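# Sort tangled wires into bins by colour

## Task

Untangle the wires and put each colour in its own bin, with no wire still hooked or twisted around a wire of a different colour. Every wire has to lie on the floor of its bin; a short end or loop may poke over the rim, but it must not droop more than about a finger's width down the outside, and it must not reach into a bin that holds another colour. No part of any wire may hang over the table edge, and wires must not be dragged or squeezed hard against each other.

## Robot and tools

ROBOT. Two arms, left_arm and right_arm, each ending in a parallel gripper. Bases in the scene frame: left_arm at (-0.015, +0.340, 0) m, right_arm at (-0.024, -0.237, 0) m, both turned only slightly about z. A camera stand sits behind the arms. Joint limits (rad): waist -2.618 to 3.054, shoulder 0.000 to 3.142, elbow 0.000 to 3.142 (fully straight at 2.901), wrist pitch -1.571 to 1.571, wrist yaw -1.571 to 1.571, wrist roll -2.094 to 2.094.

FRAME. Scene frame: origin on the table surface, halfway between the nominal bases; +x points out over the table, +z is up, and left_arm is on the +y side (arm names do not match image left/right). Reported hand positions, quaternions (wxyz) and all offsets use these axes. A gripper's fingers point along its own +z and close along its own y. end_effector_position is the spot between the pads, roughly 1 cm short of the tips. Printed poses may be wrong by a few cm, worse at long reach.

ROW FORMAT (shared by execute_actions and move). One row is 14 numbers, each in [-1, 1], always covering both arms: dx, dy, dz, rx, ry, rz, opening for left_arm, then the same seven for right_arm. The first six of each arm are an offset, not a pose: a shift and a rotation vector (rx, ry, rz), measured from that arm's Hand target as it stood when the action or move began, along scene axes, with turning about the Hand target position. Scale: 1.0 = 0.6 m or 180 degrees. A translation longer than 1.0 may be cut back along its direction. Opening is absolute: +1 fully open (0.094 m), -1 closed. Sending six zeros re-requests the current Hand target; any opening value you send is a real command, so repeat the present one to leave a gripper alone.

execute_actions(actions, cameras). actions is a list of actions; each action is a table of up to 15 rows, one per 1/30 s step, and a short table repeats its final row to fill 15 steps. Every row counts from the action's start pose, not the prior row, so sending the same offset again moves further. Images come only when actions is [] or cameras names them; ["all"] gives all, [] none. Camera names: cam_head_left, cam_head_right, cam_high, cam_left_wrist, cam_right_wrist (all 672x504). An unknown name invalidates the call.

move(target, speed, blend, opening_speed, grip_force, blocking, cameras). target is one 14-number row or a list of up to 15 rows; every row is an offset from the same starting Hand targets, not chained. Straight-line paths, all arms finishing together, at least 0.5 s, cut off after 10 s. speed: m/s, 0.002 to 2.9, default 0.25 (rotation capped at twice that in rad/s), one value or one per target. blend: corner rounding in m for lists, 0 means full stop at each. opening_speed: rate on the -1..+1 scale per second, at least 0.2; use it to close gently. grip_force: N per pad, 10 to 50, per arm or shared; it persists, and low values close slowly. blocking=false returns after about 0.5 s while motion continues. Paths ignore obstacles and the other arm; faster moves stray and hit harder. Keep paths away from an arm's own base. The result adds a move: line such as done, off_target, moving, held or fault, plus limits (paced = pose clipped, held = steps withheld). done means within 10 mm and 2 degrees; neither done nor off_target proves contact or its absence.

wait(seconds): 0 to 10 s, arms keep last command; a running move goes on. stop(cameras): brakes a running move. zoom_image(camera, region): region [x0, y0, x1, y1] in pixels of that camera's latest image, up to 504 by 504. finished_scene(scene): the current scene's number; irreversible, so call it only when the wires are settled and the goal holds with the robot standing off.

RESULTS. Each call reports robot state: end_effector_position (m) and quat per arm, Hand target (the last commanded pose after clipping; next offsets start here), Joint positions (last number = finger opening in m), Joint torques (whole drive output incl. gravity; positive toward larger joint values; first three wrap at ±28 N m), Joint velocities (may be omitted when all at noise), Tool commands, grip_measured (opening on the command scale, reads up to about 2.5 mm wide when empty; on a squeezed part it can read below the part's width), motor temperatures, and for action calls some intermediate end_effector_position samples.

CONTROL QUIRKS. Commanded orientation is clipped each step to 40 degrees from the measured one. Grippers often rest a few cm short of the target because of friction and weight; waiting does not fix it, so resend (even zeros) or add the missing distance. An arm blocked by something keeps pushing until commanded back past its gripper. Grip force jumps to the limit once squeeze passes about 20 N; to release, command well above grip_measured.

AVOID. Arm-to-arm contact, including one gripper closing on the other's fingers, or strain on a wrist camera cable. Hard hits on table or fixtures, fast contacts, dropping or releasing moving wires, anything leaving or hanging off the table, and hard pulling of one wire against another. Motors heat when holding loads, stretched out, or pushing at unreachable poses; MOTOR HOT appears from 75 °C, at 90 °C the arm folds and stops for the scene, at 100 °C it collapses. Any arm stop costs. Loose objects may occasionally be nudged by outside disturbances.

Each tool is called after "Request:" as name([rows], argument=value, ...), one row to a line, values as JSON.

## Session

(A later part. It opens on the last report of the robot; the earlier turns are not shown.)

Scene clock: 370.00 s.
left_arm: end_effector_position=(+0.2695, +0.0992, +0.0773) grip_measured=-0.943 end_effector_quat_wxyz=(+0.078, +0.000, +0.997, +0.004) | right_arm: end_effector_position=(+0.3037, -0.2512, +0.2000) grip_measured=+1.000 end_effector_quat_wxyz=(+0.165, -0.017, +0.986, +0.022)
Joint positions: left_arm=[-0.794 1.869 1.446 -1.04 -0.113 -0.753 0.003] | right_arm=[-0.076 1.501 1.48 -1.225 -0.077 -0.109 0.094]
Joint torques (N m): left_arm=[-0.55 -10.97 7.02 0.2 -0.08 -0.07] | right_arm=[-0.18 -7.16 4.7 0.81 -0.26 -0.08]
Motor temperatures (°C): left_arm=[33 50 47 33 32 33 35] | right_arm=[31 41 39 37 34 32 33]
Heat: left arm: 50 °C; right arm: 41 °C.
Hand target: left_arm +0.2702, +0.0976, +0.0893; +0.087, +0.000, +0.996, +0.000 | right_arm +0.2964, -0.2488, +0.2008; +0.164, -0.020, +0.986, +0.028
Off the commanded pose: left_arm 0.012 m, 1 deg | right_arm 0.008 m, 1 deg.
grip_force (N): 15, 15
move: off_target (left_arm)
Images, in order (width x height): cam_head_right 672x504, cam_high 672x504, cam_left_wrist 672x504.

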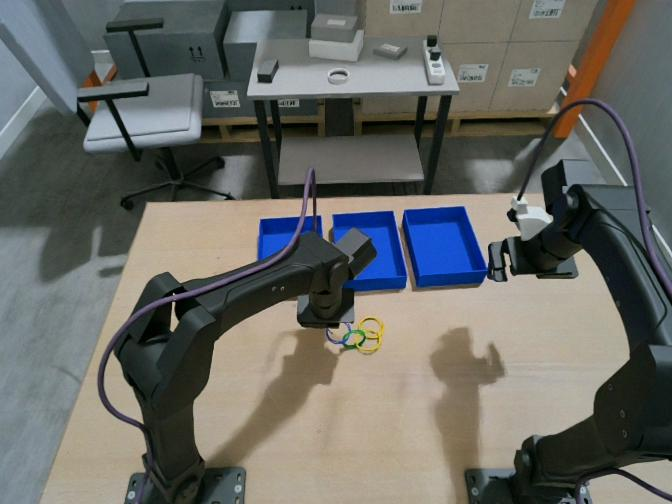

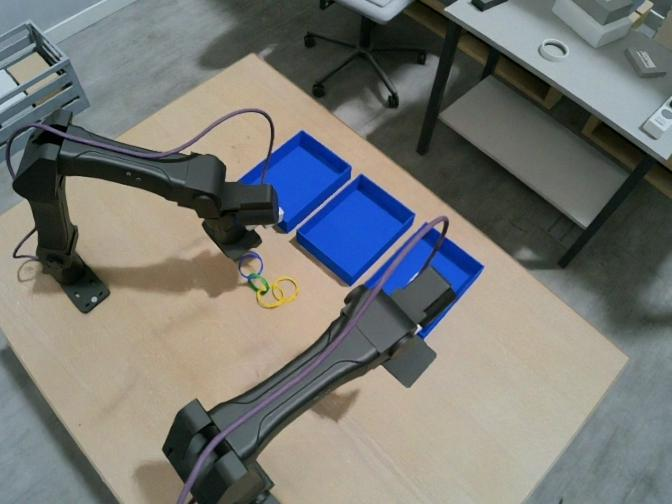

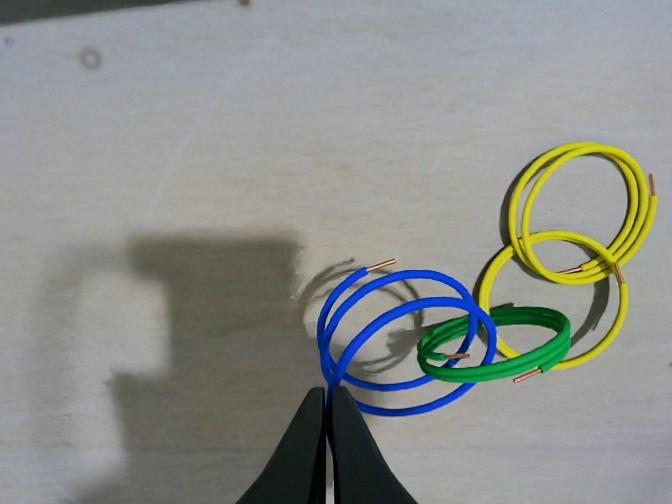

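Request:
zoom_image(camera="cam_left_wrist", region=[305, 250, 425, 400])

Request:
zoom_image(camera="cam_left_wrist", region=[410, 280, 580, 430])

Request:
zoom_image(camera="cam_high", region=[225, 240, 285, 305])

Scaled by 3.360 from the camera's 672x504 image, which has a finer 960x720 frame.

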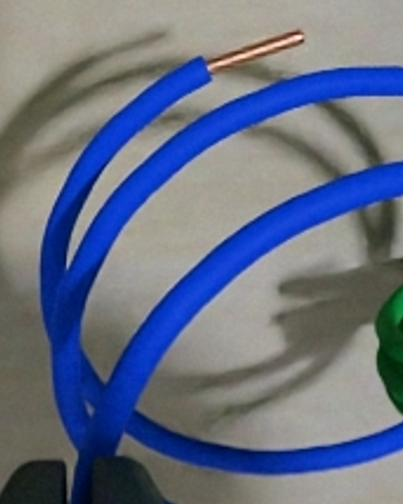

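Scaled by 2.965 from the camera's 672x504 image, which has a finer 960x720 frame.

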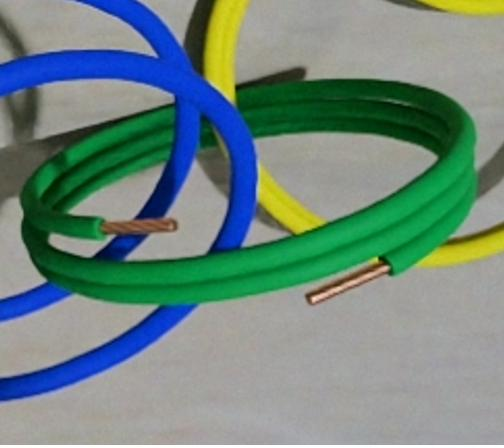

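Scaled by 7.754 from the camera's 672x504 image, which has a finer 960x720 frame.

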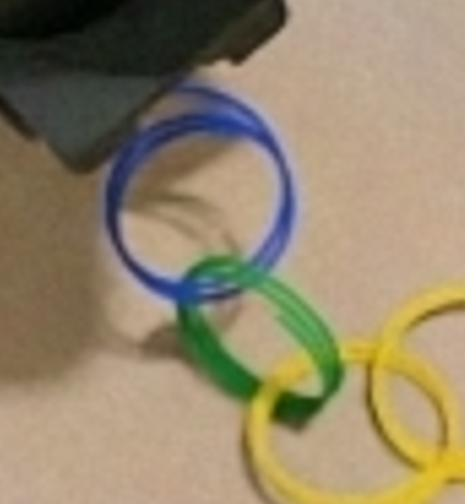

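Request:
move([
  [0,0.005,-0.13,0,0,0,-1,0,0,0,0,0,0,1],
  [0,0.005,-0.13,0,0,0,-0.5,0,0,0,0,0,0,1],
  [-0.045,0.005,0.06,0,0,0,0,0,0,0,0,0,0,1],
  [-0.045,0.005,0.06,0,0,0.25,0,0,0,0,0,0,0,1],
], speed=[0.08,0.08,0.1,0.3], cameras=["cam_left_wrist"])

Scene clock: 459.07 s.
left_arm: end_effector_position=(+0.2430, +0.0993, +0.1253) grip_measured=-0.003 end_effector_quat_wxyz=(+0.074, -0.380, +0.922, +0.019) | right_arm: end_effector_position=(+0.3037, -0.2512, +0.2000) grip_measured=+1.000 end_effector_quat_wxyz=(+0.165, -0.017, +0.986, +0.022)
Joint positions: left_arm=[-0.866 1.864 1.633 -1.325 -0.153 -1.611 0.047] | right_arm=[-0.076 1.501 1.48 -1.225 -0.077 -0.109 0.094]
Joint torques (N m): left_arm=[-0.65 -7.76 7.06 -0.07 -0.26 -0.1] | right_arm=[-0.2 -7.15 4.71 0.81 -0.26 -0.07]
Heat: left arm: 53 °C; right arm: 41 °C.
Hand target: left_arm +0.2432, +0.1007, +0.1253; +0.081, -0.381, +0.920, +0.033 | right_arm +0.2964, -0.2488, +0.2008; +0.164, -0.020, +0.986, +0.028
Off the commanded pose: left_arm 0.001 m, 2 deg | right_arm 0.008 m, 1 deg.
grip_force (N): 15, 15
move: done
Images, in order (width x height): cam_left_wrist 672x504.

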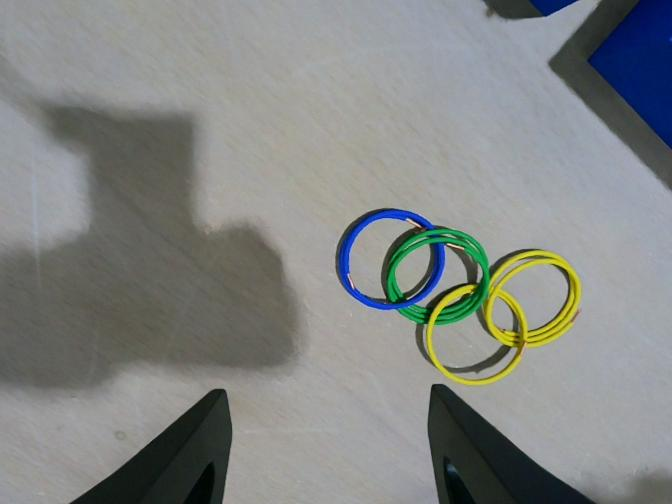

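Request:
move(target=[0.036,0.02,-0.12,0,0,0,-0.2,0,0,0,0,0,0,1], cameras=["cam_left_wrist"])

Scene clock: 473.23 s.
left_arm: end_effector_position=(+0.2615, +0.1097, +0.0573) grip_measured=-0.197 end_effector_quat_wxyz=(+0.072, -0.383, +0.920, +0.028) | right_arm: end_effector_position=(+0.3037, -0.2512, +0.2000) grip_measured=+1.000 end_effector_quat_wxyz=(+0.165, -0.017, +0.986, +0.022)
Joint positions: left_arm=[-0.809 1.93 1.449 -1.084 -0.155 -1.563 0.038] | right_arm=[-0.076 1.501 1.48 -1.225 -0.077 -0.109 0.094]
Joint torques (N m): left_arm=[0.12 -8.9 4.94 0.35 -0.18 0.06] | right_arm=[-0.18 -7.15 4.71 0.81 -0.26 -0.08]
Heat: left arm: 52 °C; right arm: 41 °C.
Hand target: left_arm +0.2648, +0.1127, +0.0533; +0.081, -0.381, +0.920, +0.033 | right_arm +0.2964, -0.2488, +0.2008; +0.164, -0.020, +0.986, +0.028
Off the commanded pose: left_arm 0.006 m, 1 deg | right_arm 0.008 m, 1 deg.
grip_force (N): 15, 15
move: done
Images, in order (width x height): cam_left_wrist 672x504.

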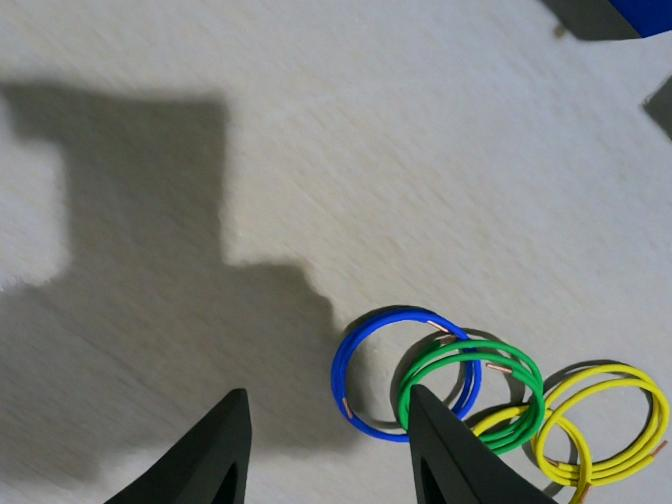

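Request:
move(target=[-0.022,-0.024,-0.045,0,0,0,-0.2,0,0,0,0,0,0,1], speed=0.1, cameras=["cam_left_wrist"])

Scene clock: 486.13 s.
left_arm: end_effector_position=(+0.2510, +0.0958, +0.0334) grip_measured=-0.197 end_effector_quat_wxyz=(+0.074, -0.378, +0.923, +0.024) | right_arm: end_effector_position=(+0.3037, -0.2512, +0.2000) grip_measured=+1.000 end_effector_quat_wxyz=(+0.165, -0.017, +0.986, +0.022)
Joint positions: left_arm=[-0.857 1.959 1.391 -0.997 -0.155 -1.599 0.038] | right_arm=[-0.076 1.501 1.48 -1.225 -0.077 -0.109 0.094]
Joint torques (N m): left_arm=[-0.54 -8.55 4.56 0.35 -0.24 -0.16] | right_arm=[-0.18 -7.16 4.71 0.81 -0.27 -0.08]
Heat: left arm: 50 °C; right arm: 41 °C.
Hand target: left_arm +0.2516, +0.0983, +0.0263; +0.081, -0.381, +0.920, +0.033 | right_arm +0.2964, -0.2488, +0.2008; +0.164, -0.020, +0.986, +0.028
Off the commanded pose: left_arm 0.008 m, 1 deg | right_arm 0.008 m, 1 deg.
grip_force (N): 15, 15
move: done
Images, in order (width x height): cam_left_wrist 672x504.

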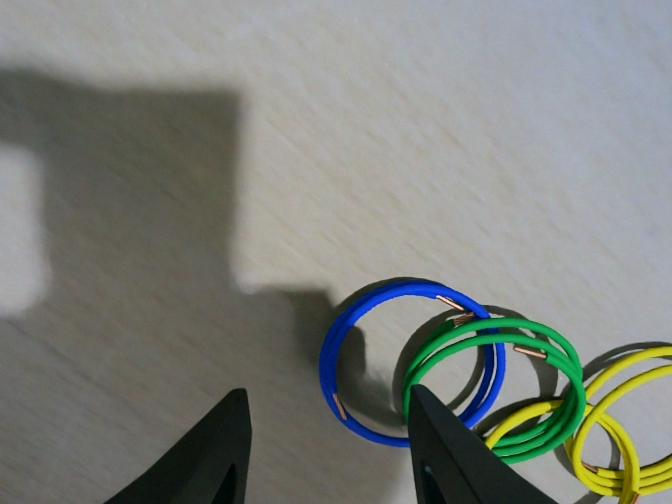

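Request:
move(target=[-0.012,-0.01,-0.02,0,0,0,-0.5,0,0,0,0,0,0,1], speed=0.05, cameras=["cam_left_wrist"])

Scene clock: 505.77 s.
left_arm: end_effector_position=(+0.2450, +0.0897, +0.0226) grip_measured=-0.497 end_effector_quat_wxyz=(+0.074, -0.379, +0.922, +0.023) | right_arm: end_effector_position=(+0.3037, -0.2512, +0.2000) grip_measured=+1.000 end_effector_quat_wxyz=(+0.165, -0.017, +0.986, +0.022)
Joint positions: left_arm=[-0.881 1.973 1.365 -0.957 -0.155 -1.626 0.024] | right_arm=[-0.076 1.501 1.48 -1.225 -0.077 -0.109 0.094]
Joint torques (N m): left_arm=[-0.62 -8.34 4.56 0.32 -0.19 -0.09] | right_arm=[-0.17 -7.16 4.71 0.81 -0.27 -0.08]
Heat: left arm: 51 °C; right arm: 41 °C.
Hand target: left_arm +0.2443, +0.0923, +0.0143; +0.081, -0.381, +0.920, +0.033 | right_arm +0.2964, -0.2488, +0.2008; +0.164, -0.020, +0.986, +0.028
Off the commanded pose: left_arm 0.009 m, 1 deg | right_arm 0.008 m, 1 deg.
grip_force (N): 15, 15
move: done
Images, in order (width x height): cam_left_wrist 672x504.

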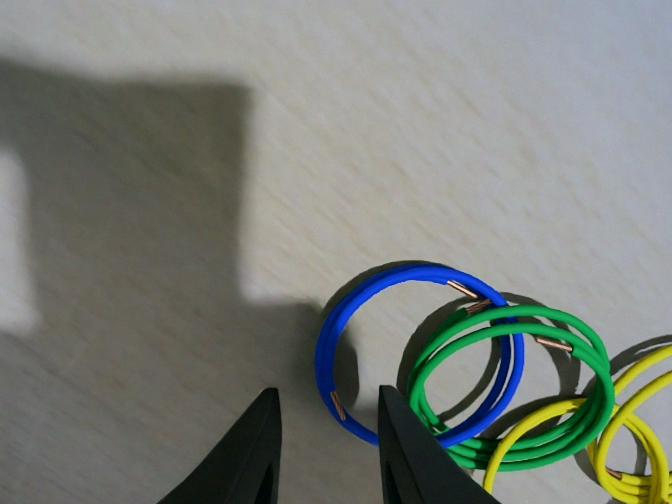

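Request:
move(target=[-0.007,-0.003,-0.02,0,0,0,-0.5,0,0,0,0,0,0,1], speed=0.05, cameras=["cam_left_wrist"])

Scene clock: 512.23 s.
left_arm: end_effector_position=(+0.2410, +0.0878, +0.0105) grip_measured=-0.497 end_effector_quat_wxyz=(+0.074, -0.379, +0.922, +0.023) | right_arm: end_effector_position=(+0.3037, -0.2512, +0.2000) grip_measured=+1.000 end_effector_quat_wxyz=(+0.165, -0.017, +0.986, +0.022)
Joint positions: left_arm=[-0.892 1.987 1.334 -0.915 -0.155 -1.638 0.024] | right_arm=[-0.076 1.501 1.48 -1.225 -0.077 -0.109 0.094]
Joint torques (N m): left_arm=[-0.72 -8.31 4.4 0.31 -0.21 -0.08] | right_arm=[-0.18 -7.13 4.71 0.81 -0.27 -0.07]
Heat: left arm: 50 °C; right arm: 41 °C.
Hand target: left_arm +0.2401, +0.0905, +0.0022; +0.081, -0.381, +0.920, +0.033 | right_arm +0.2964, -0.2488, +0.2008; +0.164, -0.020, +0.986, +0.028
Off the commanded pose: left_arm 0.009 m, 1 deg | right_arm 0.008 m, 1 deg.
grip_force (N): 15, 15
move: done
Images, in order (width x height): cam_left_wrist 672x504.

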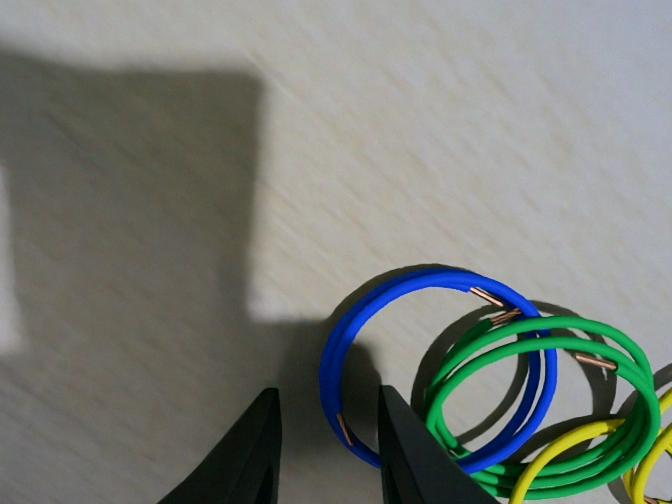

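Request:
move([
  [0,0,0,0,0,0,-1,0,0,0,0,0,0,1],
  [0,0,0.13,0,0,0,-1,0,0,0,0,0,0,1],
], speed=0.06, cameras=["cam_left_wrist","cam_high"])

Request:
zoom_image(camera="cam_left_wrist", region=[310, 230, 590, 500])

Request:
zoom_image(camera="cam_high", region=[200, 220, 330, 330])

Scene clock: 525.83 s.
left_arm: end_effector_position=(+0.2392, +0.0900, +0.0682) grip_measured=-0.931 end_effector_quat_wxyz=(+0.069, -0.378, +0.922, +0.037) | right_arm: end_effector_position=(+0.3037, -0.2512, +0.2000) grip_measured=+1.000 end_effector_quat_wxyz=(+0.165, -0.017, +0.986, +0.022)
Joint positions: left_arm=[-0.892 1.938 1.504 -1.163 -0.155 -1.638 0.003] | right_arm=[-0.076 1.501 1.48 -1.225 -0.077 -0.109 0.094]
Joint torques (N m): left_arm=[-0.44 -11.45 6.87 -0.06 -0.25 -0.11] | right_arm=[-0.18 -7.15 4.7 0.81 -0.27 -0.08]
Heat: left arm: 51 °C; right arm: 41 °C.
Hand target: left_arm +0.2401, +0.0905, +0.0803; +0.081, -0.381, +0.920, +0.033 | right_arm +0.2964, -0.2488, +0.2008; +0.164, -0.020, +0.986, +0.028
Off the commanded pose: left_arm 0.012 m, 1 deg | right_arm 0.008 m, 1 deg.
grip_force (N): 15, 15
move: off_target (left_arm)
Images, in order (width x height): cam_high 672x504, cam_left_wrist 672x504.

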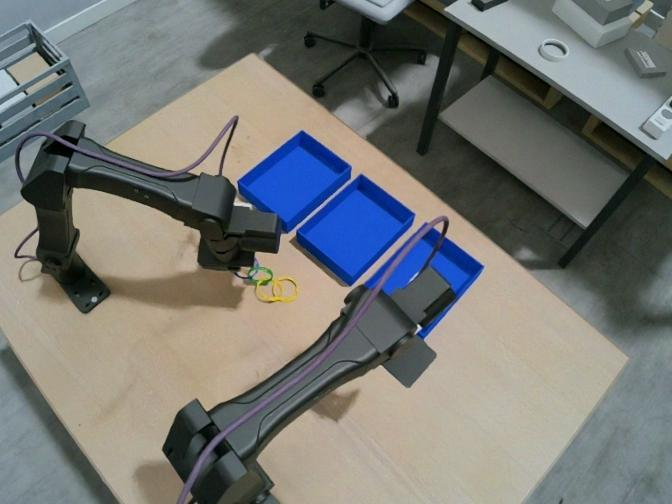

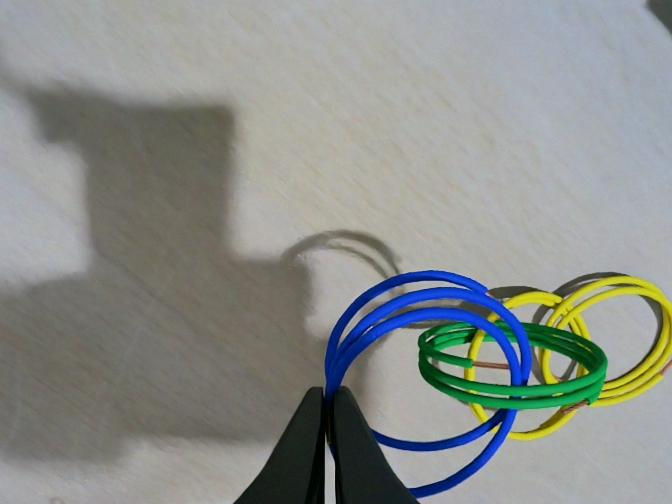

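Scaled by 1.800 from the camera's 672x504 image, which has a finer 960x720 frame.

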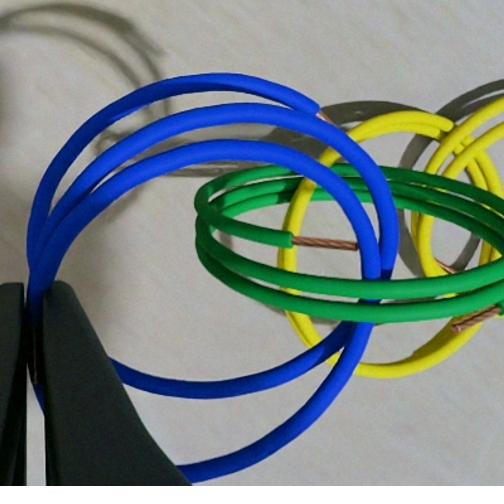

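Scaled by 3.877 from the camera's 672x504 image, which has a finer 960x720 frame.

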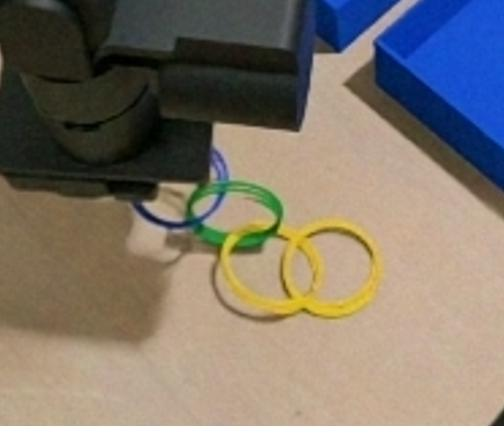

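Request:
move(target=[0,0,0,0,0,0,-1,-0.17,0.38,-0.01,0.046,-0.142,0.227,-0.3], speed=0.2, cameras=["all"])

Scene clock: 595.47 s.
left_arm: end_effector_position=(+0.2390, +0.0901, +0.0682) grip_measured=-0.931 end_effector_quat_wxyz=(+0.069, -0.378, +0.922, +0.037) | right_arm: end_effector_position=(+0.1957, -0.0192, +0.1956) grip_measured=-0.299 end_effector_quat_wxyz=(+0.348, -0.357, +0.854, +0.148)
Joint positions: left_arm=[-0.892 1.938 1.504 -1.164 -0.155 -1.638 0.003] | right_arm=[0.777 1.028 0.907 -0.674 -0.022 -0.016 0.033]
Joint torques (N m): left_arm=[-0.54 -11.18 6.8 -0.14 -0.23 -0.12] | right_arm=[0.5 -3.18 5.35 1.83 0.08 0.07]
Motor temperatures (°C): left_arm=[33 59 48 32 32 33 35] | right_arm=[31 41 39 37 34 32 33]
Heat: left arm: 59 °C; right arm: 41 °C.
Hand target: left_arm +0.2401, +0.0905, +0.0803; +0.081, -0.381, +0.920, +0.033 | right_arm +0.1943, -0.0207, +0.1948; +0.354, -0.354, +0.853, +0.147
Off the commanded pose: left_arm 0.012 m, 1 deg | right_arm 0.002 m, 1 deg.
grip_force (N): 15, 15
move: off_target (left_arm)

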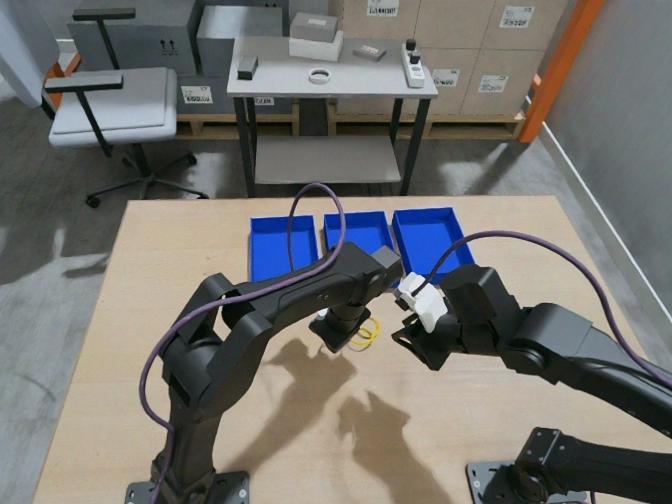

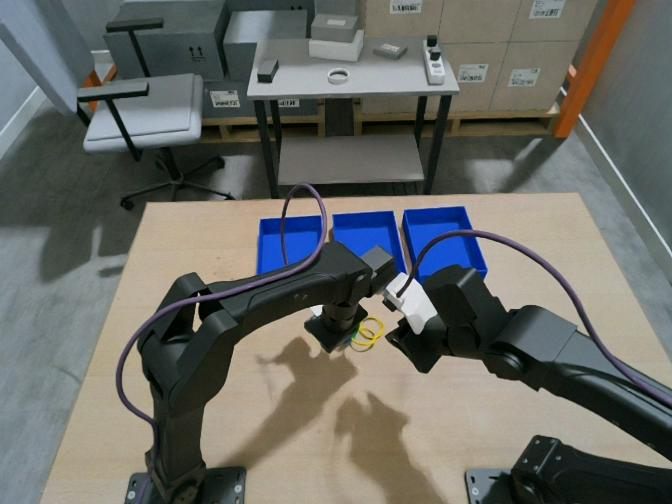

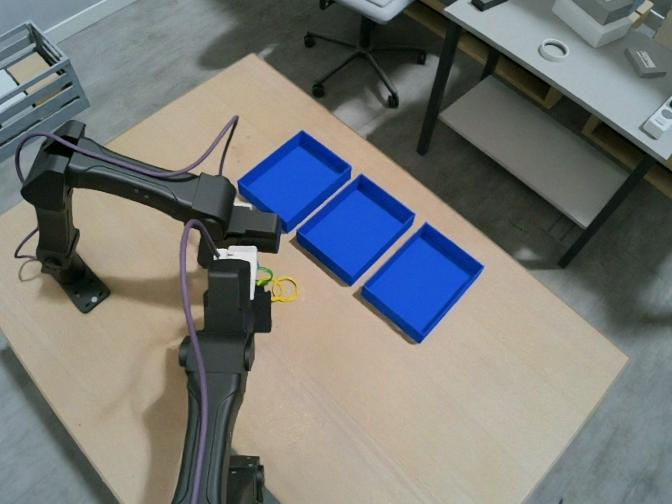

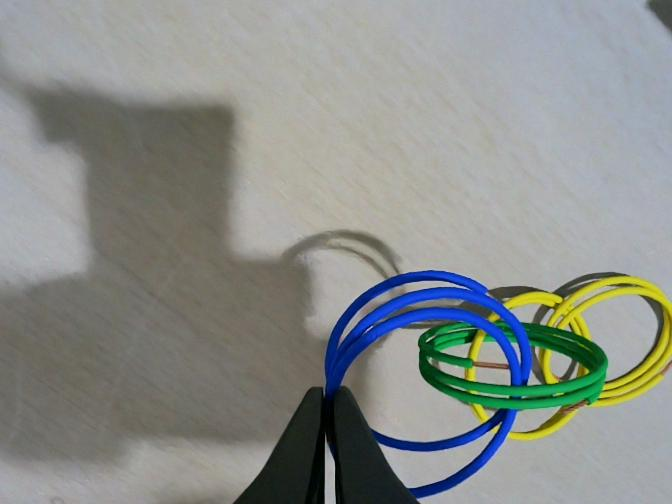

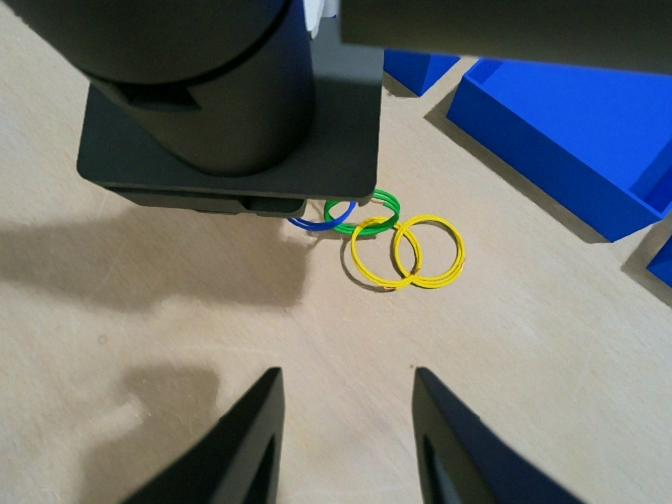

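Request:
move([
  [0,0,-0.06,0,0,0,-1,0.17,-0.38,0.03,-0.046,0.142,-0.227,0],
  [0,0,-0.12,0,0,0,-1,0.17,-0.38,0.03,-0.046,0.142,-0.227,0],
  [0,0,-0.12,0,0,0,-0.6,0.17,-0.38,0.03,-0.046,0.142,-0.227,0],
  [0,0,0.1,0,0,-0.25,0,0.17,-0.38,0.03,-0.046,0.142,-0.227,0],
  [-0.02,-0.03,0.1,0,0,-0.5,0,0.17,-0.38,0.03,-0.046,0.142,-0.227,0],
], speed=0.2, cameras=["all"])

Scene clock: 693.90 s.
left_arm: end_effector_position=(+0.2264, +0.0719, +0.1354) grip_measured=-0.003 end_effector_quat_wxyz=(+0.069, +0.380, +0.922, -0.026) | right_arm: end_effector_position=(+0.2917, -0.2456, +0.2052) grip_measured=-0.001 end_effector_quat_wxyz=(+0.157, -0.021, +0.987, +0.034)
Joint positions: left_arm=[-0.882 1.77 1.553 -1.207 -0.015 -0.064 0.047] | right_arm=[-0.075 1.477 1.485 -1.272 -0.101 -0.113 0.047]
Joint torques (N m): left_arm=[0.85 -10.51 4.96 0.64 0.06 0.03] | right_arm=[-0.27 -4.11 8.99 0.77 0 -0.03]
Motor temperatures (°C): left_arm=[33 59 49 32 32 33 35] | right_arm=[31 38 40 39 34 32 33]
Heat: left arm: 59 °C; right arm: 40 °C.
Hand target: left_arm +0.2282, +0.0725, +0.1403; +0.081, +0.381, +0.920, -0.034 | right_arm +0.2963, -0.2488, +0.2126; +0.163, -0.020, +0.986, +0.028
Off the commanded pose: left_arm 0.005 m, 2 deg | right_arm 0.009 m, 1 deg.
grip_force (N): 15, 15
move: done; target 4's new opening was sent with left_arm's hand 0.012 m and 1 deg from that target

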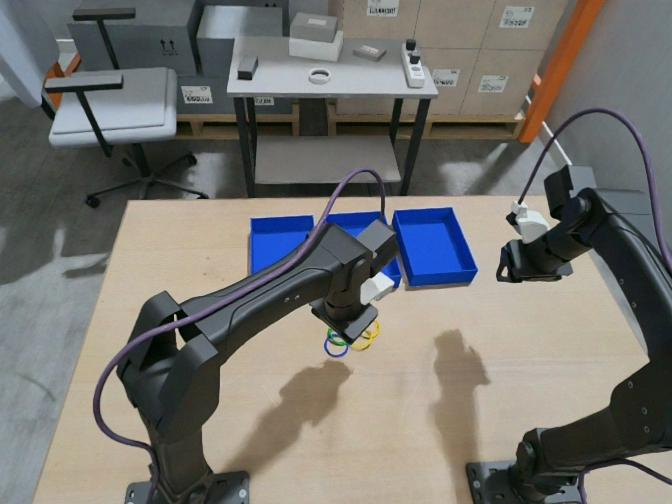

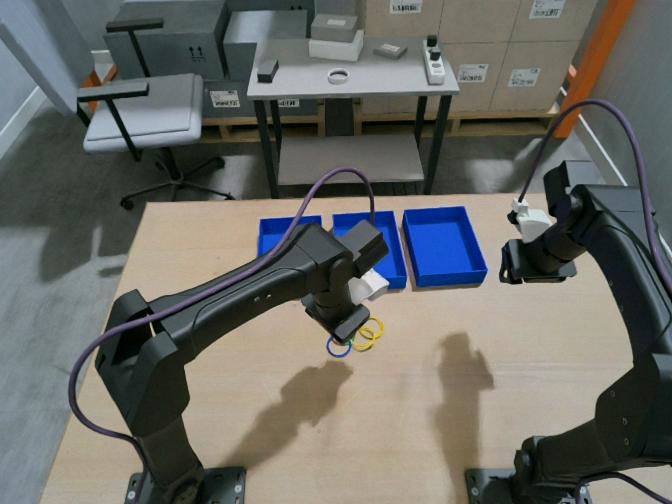

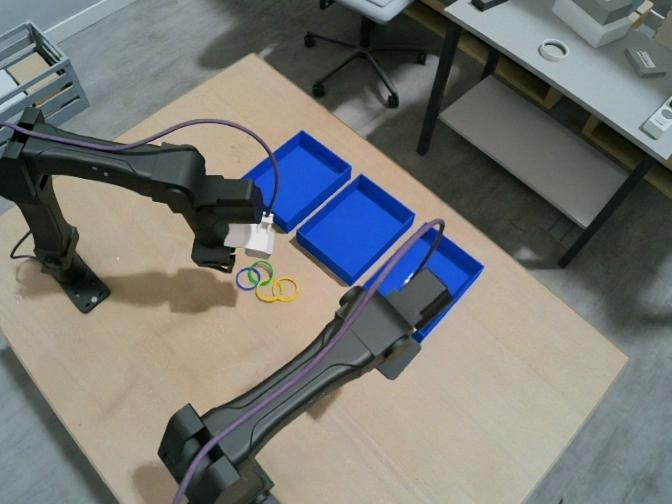

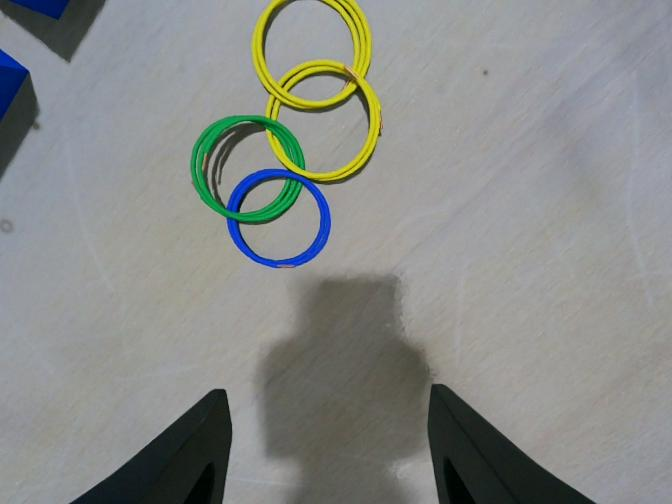

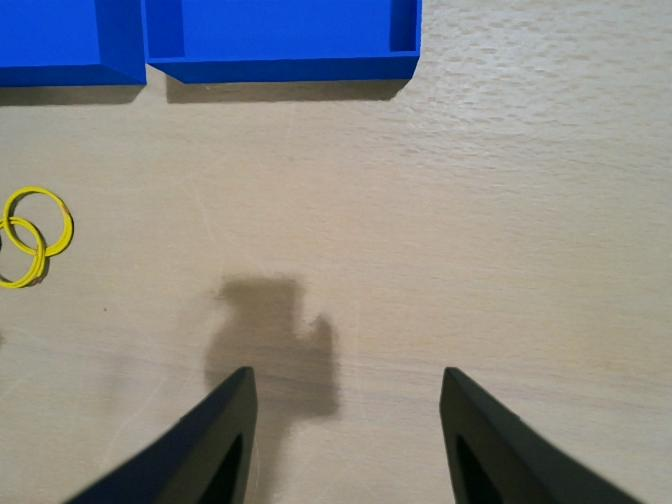

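Request:
zoom_image(camera="cam_left_wrist", region=[180, 100, 350, 280])

Request:
zoom_image(camera="cam_left_wrist", region=[230, 0, 400, 190])

Scaled by 2.800 from the camera's 672x504 image, which has a finer 960x720 frame.

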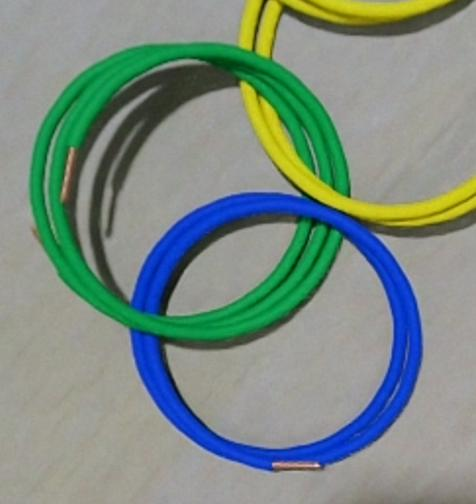

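Scaled by 2.653 from the camera's 672x504 image, which has a finer 960x720 frame.

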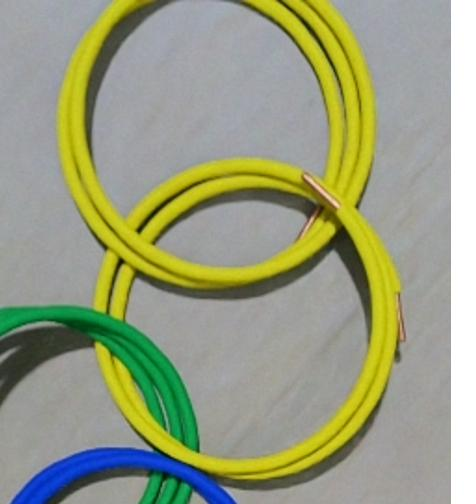

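Request:
move(target=[0.04,0.02,-0.13,0,0,0.25,-0.3,0,0,0,0,0,0,0], speed=0.2, cameras=["cam_left_wrist"])

Scene clock: 763.73 s.
left_arm: end_effector_position=(+0.2480, +0.0808, +0.0697) grip_measured=-0.297 end_effector_quat_wxyz=(+0.084, +0.009, +0.996, -0.009) | right_arm: end_effector_position=(+0.2917, -0.2456, +0.2052) grip_measured=-0.001 end_effector_quat_wxyz=(+0.157, -0.021, +0.987, +0.034)
Joint positions: left_arm=[-0.869 1.844 1.381 -0.98 -0.111 -0.809 0.033] | right_arm=[-0.075 1.477 1.485 -1.272 -0.101 -0.113 0.047]
Joint torques (N m): left_arm=[0.68 -8.06 5 0.64 -0.21 -0.17] | right_arm=[-0.27 -4.1 9.01 0.78 0 -0.03]
Motor temperatures (°C): left_arm=[33 56 48 33 32 33 35] | right_arm=[31 38 42 38 34 32 33]
Heat: left arm: 56 °C; right arm: 42 °C.
Hand target: left_arm +0.2522, +0.0845, +0.0623; +0.088, +0.000, +0.996, +0.000 | right_arm +0.2963, -0.2488, +0.2126; +0.163, -0.020, +0.986, +0.028
Off the commanded pose: left_arm 0.009 m, 1 deg | right_arm 0.009 m, 1 deg.
grip_force (N): 15, 15
move: done
Images, in order (width x height): cam_left_wrist 672x504.

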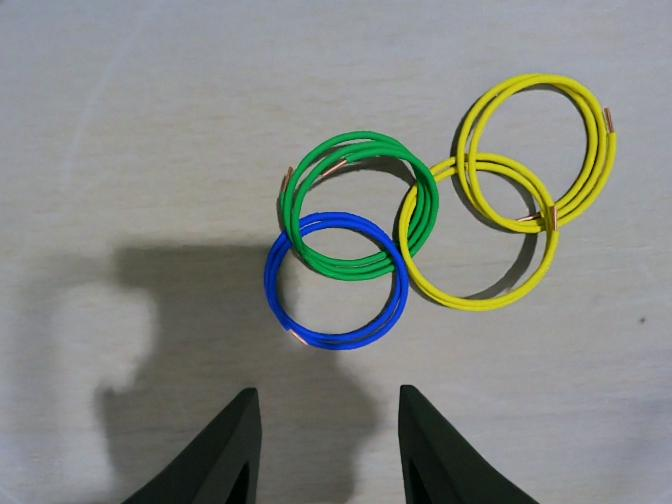

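Request:
move(target=[0.04,0.037,-0.05,0,0,0,-0.4,0,0,0,0,0,0,0], speed=0.15, cameras=["cam_left_wrist"])

Scene clock: 783.57 s.
left_arm: end_effector_position=(+0.2749, +0.1055, +0.0389) grip_measured=-0.397 end_effector_quat_wxyz=(+0.087, -0.003, +0.996, -0.004) | right_arm: end_effector_position=(+0.2917, -0.2456, +0.2052) grip_measured=-0.001 end_effector_quat_wxyz=(+0.157, -0.021, +0.987, +0.034)
Joint positions: left_arm=[-0.771 1.883 1.304 -0.857 -0.111 -0.735 0.028] | right_arm=[-0.075 1.477 1.485 -1.272 -0.101 -0.113 0.047]
Joint torques (N m): left_arm=[0.12 -8.25 4.57 0.68 -0.09 0.03] | right_arm=[-0.27 -4.11 8.99 0.77 0 -0.03]
Heat: left arm: 52 °C; right arm: 43 °C.
Hand target: left_arm +0.2762, +0.1066, +0.0323; +0.088, +0.000, +0.996, +0.000 | right_arm +0.2963, -0.2488, +0.2126; +0.163, -0.020, +0.986, +0.028
Off the commanded pose: left_arm 0.007 m, 1 deg | right_arm 0.009 m, 1 deg.
grip_force (N): 15, 15
move: done
Images, in order (width x height): cam_left_wrist 672x504.

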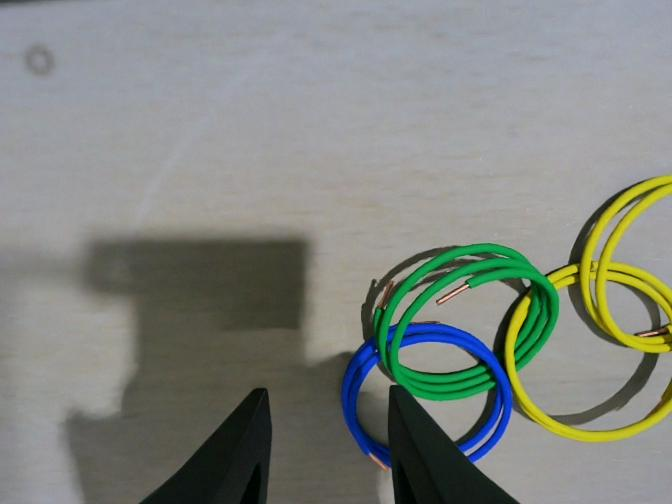

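Request:
move(target=[-0.022,-0.01,-0.035,0,0,0,-0.5,0,0,0,0,0,0,0], speed=0.06, cameras=["cam_left_wrist"])

Scene clock: 798.00 s.
left_arm: end_effector_position=(+0.2632, +0.1006, +0.0183) grip_measured=-0.497 end_effector_quat_wxyz=(+0.086, +0.003, +0.996, -0.005) | right_arm: end_effector_position=(+0.2917, -0.2456, +0.2052) grip_measured=-0.001 end_effector_quat_wxyz=(+0.157, -0.021, +0.987, +0.034)
Joint positions: left_arm=[-0.802 1.894 1.231 -0.776 -0.111 -0.754 0.024] | right_arm=[-0.075 1.477 1.485 -1.272 -0.101 -0.113 0.047]
Joint torques (N m): left_arm=[-0.44 -8.08 4.71 0.63 -0.08 -0.17] | right_arm=[-0.25 -4.1 8.99 0.78 0 -0.03]
Motor temperatures (°C): left_arm=[33 51 48 33 32 33 35] | right_arm=[31 37 43 38 34 32 33]
Heat: left arm: 51 °C; right arm: 43 °C.
Hand target: left_arm +0.2629, +0.1008, +0.0112; +0.087, +0.000, +0.996, +0.000 | right_arm +0.2963, -0.2488, +0.2126; +0.163, -0.020, +0.986, +0.028
Off the commanded pose: left_arm 0.007 m, 1 deg | right_arm 0.009 m, 1 deg.
grip_force (N): 15, 15
move: done
Images, in order (width x height): cam_left_wrist 672x504.

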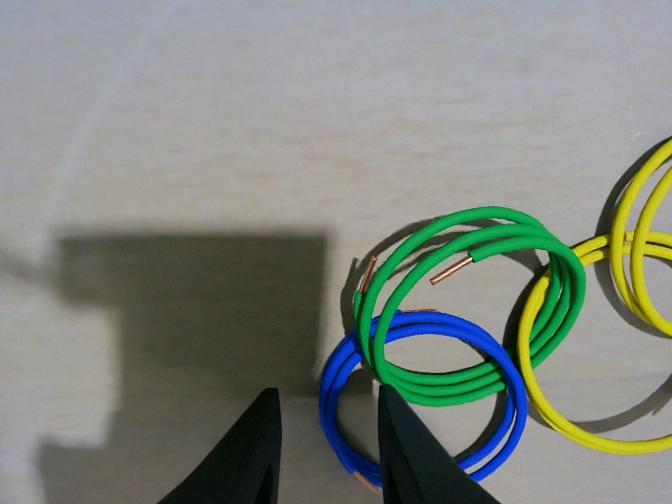

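Request:
move(target=[-0.012,0,-0.015,0,0,0,-0.5,0,0,0,0,0,0,0], speed=0.05, cameras=["cam_left_wrist"])

Request:
zoom_image(camera="cam_left_wrist", region=[270, 180, 570, 480])

Scene clock: 806.67 s.
left_arm: end_effector_position=(+0.2563, +0.1003, +0.0089) grip_measured=-0.497 end_effector_quat_wxyz=(+0.085, +0.002, +0.996, -0.006) | right_arm: end_effector_position=(+0.2917, -0.2456, +0.2052) grip_measured=-0.001 end_effector_quat_wxyz=(+0.157, -0.021, +0.987, +0.034)
Joint positions: left_arm=[-0.816 1.894 1.19 -0.738 -0.111 -0.769 0.024] | right_arm=[-0.075 1.477 1.485 -1.272 -0.101 -0.113 0.047]
Joint torques (N m): left_arm=[-0.62 -8.2 4.46 0.59 -0.13 -0.14] | right_arm=[-0.27 -4.11 8.99 0.78 0 -0.03]
Heat: left arm: 51 °C; right arm: 43 °C.
Hand target: left_arm +0.2557, +0.1008, +0.0022; +0.087, +0.000, +0.996, +0.000 | right_arm +0.2963, -0.2488, +0.2126; +0.163, -0.020, +0.986, +0.028
Off the commanded pose: left_arm 0.007 m, 1 deg | right_arm 0.009 m, 1 deg.
grip_force (N): 15, 15
move: done
Images, in order (width x height): cam_left_wrist 672x504.

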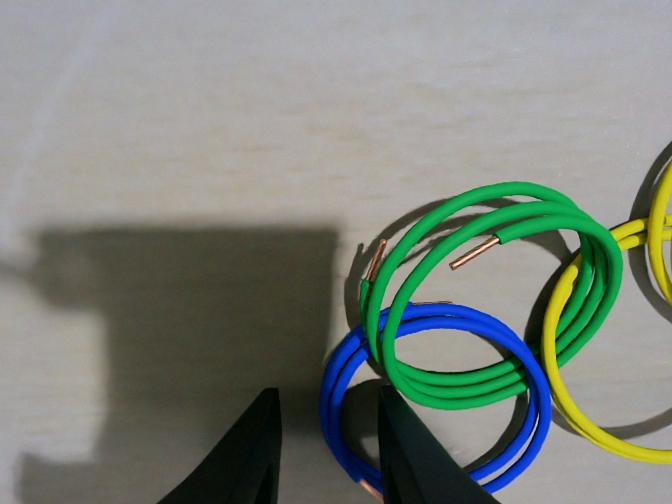

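Scaled by 1.680 from the camera's 672x504 image, which has a finer 960x720 frame.

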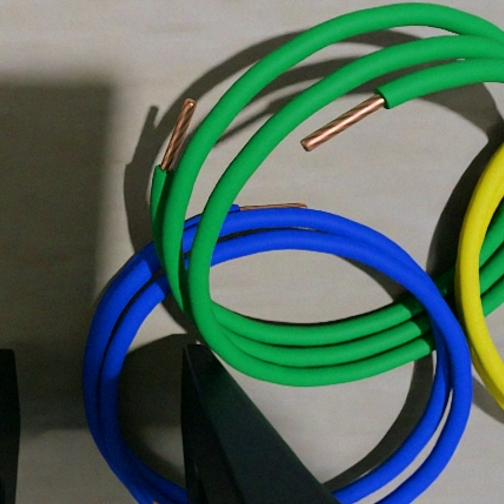

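Request:
move([
  [0,0,0,0,0,0,-1,0,0,0,0,0,0,0],
  [-0.0175,0.0005,0.005,0,0,0.133,-1,0,0,0,0,0,0,0],
  [-0.0337,-0.006,0.005,0,0,0.267,-1,0,0,0,0,0,0,0],
  [-0.045,-0.0175,0.005,0,0,0.389,-1,0,0,0,0,0,0,0],
], speed=0.08, blend=[0,0.005,0.005,0], cameras=["cam_left_wrist","cam_high"])

Request:
zoom_image(camera="cam_high", region=[200, 220, 330, 330])

Scene clock: 837.50 s.
left_arm: end_effector_position=(+0.2335, +0.0904, +0.0077) grip_measured=-0.931 end_effector_quat_wxyz=(+0.072, -0.533, +0.843, +0.031) | right_arm: end_effector_position=(+0.2917, -0.2456, +0.2052) grip_measured=-0.001 end_effector_quat_wxyz=(+0.157, -0.021, +0.987, +0.034)
Joint positions: left_arm=[-0.902 2.005 1.348 -0.955 -0.152 -1.998 0.003] | right_arm=[-0.075 1.477 1.485 -1.272 -0.101 -0.113 0.047]
Joint torques (N m): left_arm=[-0.65 -8.23 6.24 -0.18 -0.12 -0.2] | right_arm=[-0.25 -4.11 8.99 0.77 0 -0.04]
Heat: left arm: 51 °C; right arm: 44 °C.
Hand target: left_arm +0.2303, +0.0919, +0.0053; +0.074, -0.534, +0.841, +0.047 (not the last commanded pose) | right_arm +0.2963, -0.2488, +0.2126; +0.163, -0.020, +0.986, +0.028
Off the commanded pose: left_arm 0.005 m, 6 deg | right_arm 0.009 m, 1 deg.
grip_force (N): 15, 15
move: off_target (left_arm; path cut at 10 s); path passed 3 of 4 targets
Images, in order (width x height): cam_high 672x504, cam_left_wrist 672x504.

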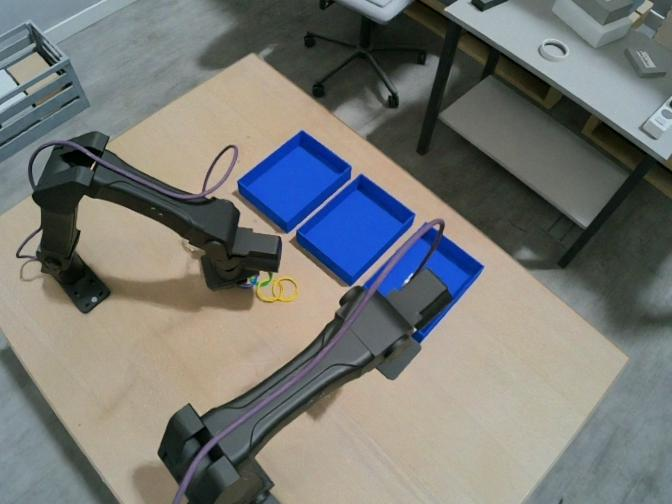

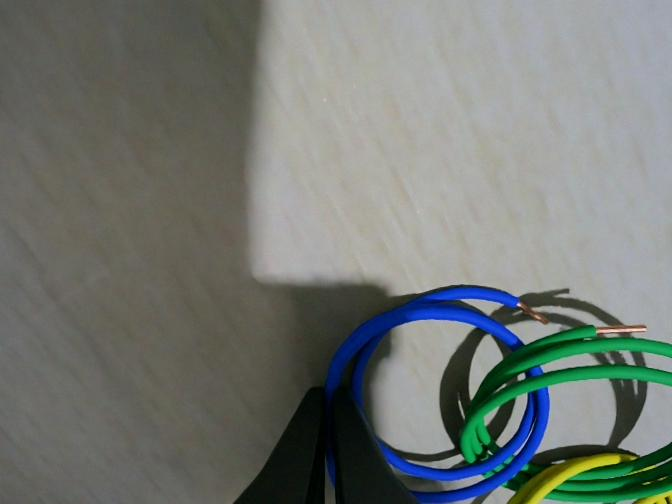

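Scaled by 3.877 from the camera's 672x504 image, which has a finer 960x720 frame.

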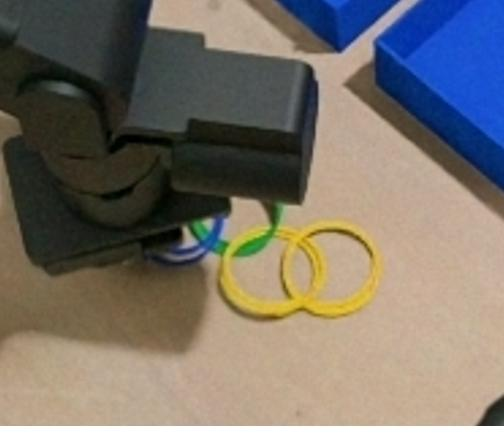

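Request:
zoom_image(camera="cam_left_wrist", region=[320, 270, 560, 504])

Request:
zoom_image(camera="cam_left_wrist", region=[440, 270, 670, 504])

Scaled by 2.100 from the camera's 672x504 image, which has a finer 960x720 frame.

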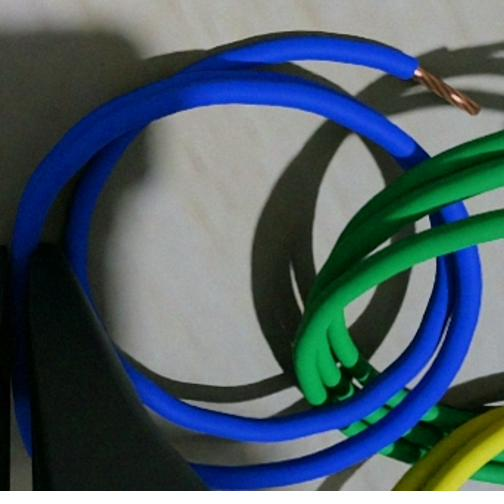

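Scaled by 2.154 from the camera's 672x504 image, which has a finer 960x720 frame.

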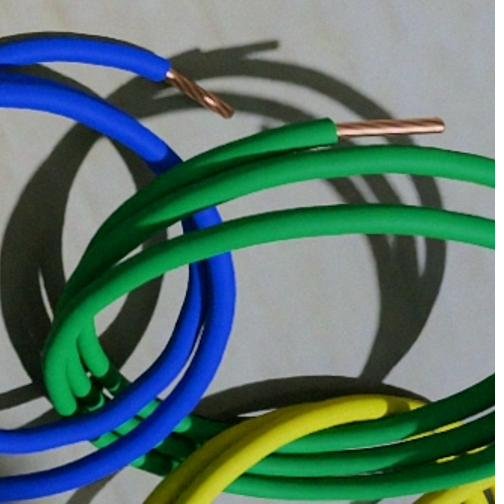

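Request:
move(target=[0.012,0.011,0.006,0,0,-0.122,-1,0,0,0,0,0,0,0], speed=0.05, cameras=["cam_left_wrist"])

Request:
zoom_image(camera="cam_left_wrist", region=[320, 250, 570, 500])

Scene clock: 863.97 s.
left_arm: end_effector_position=(+0.2342, +0.0930, +0.0072) grip_measured=-0.931 end_effector_quat_wxyz=(+0.071, -0.364, +0.928, +0.033) | right_arm: end_effector_position=(+0.2917, -0.2456, +0.2052) grip_measured=-0.001 end_effector_quat_wxyz=(+0.157, -0.021, +0.987, +0.034)
Joint positions: left_arm=[-0.898 1.978 1.307 -0.914 -0.157 -1.612 0.003] | right_arm=[-0.075 1.477 1.485 -1.272 -0.101 -0.113 0.047]
Joint torques (N m): left_arm=[0.73 -11.14 3.82 0.31 -0.25 0.06] | right_arm=[-0.25 -4.11 8.99 0.77 0 -0.04]
Heat: left arm: 52 °C; right arm: 44 °C.
Hand target: left_arm +0.2376, +0.0985, +0.0088; +0.081, -0.364, +0.927, +0.032 | right_arm +0.2963, -0.2488, +0.2126; +0.163, -0.020, +0.986, +0.028
Off the commanded pose: left_arm 0.007 m, 1 deg | right_arm 0.009 m, 1 deg.
grip_force (N): 15, 15
move: done
Images, in order (width x height): cam_left_wrist 672x504.

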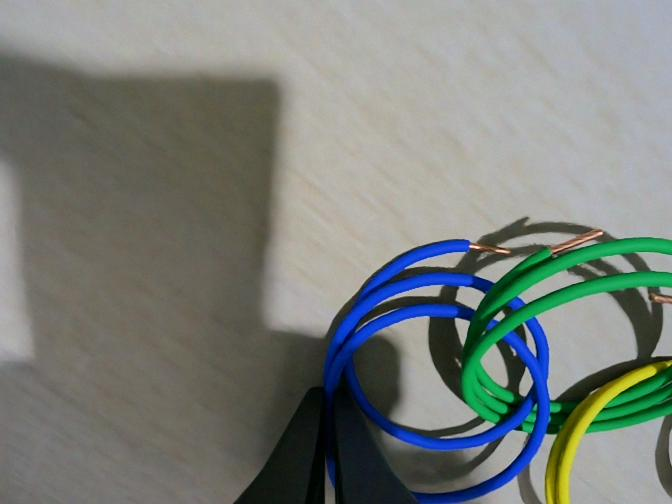

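Scaled by 2.016 from the camera's 672x504 image, which has a finer 960x720 frame.

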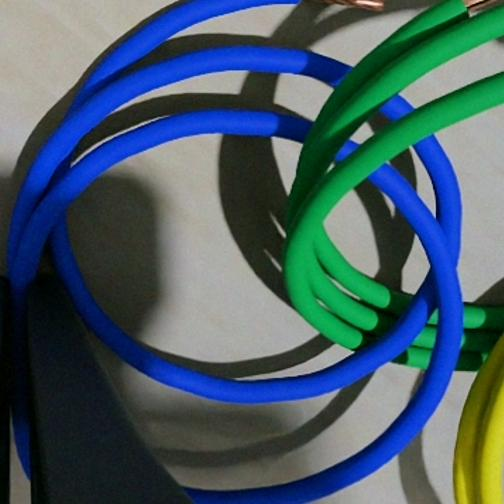

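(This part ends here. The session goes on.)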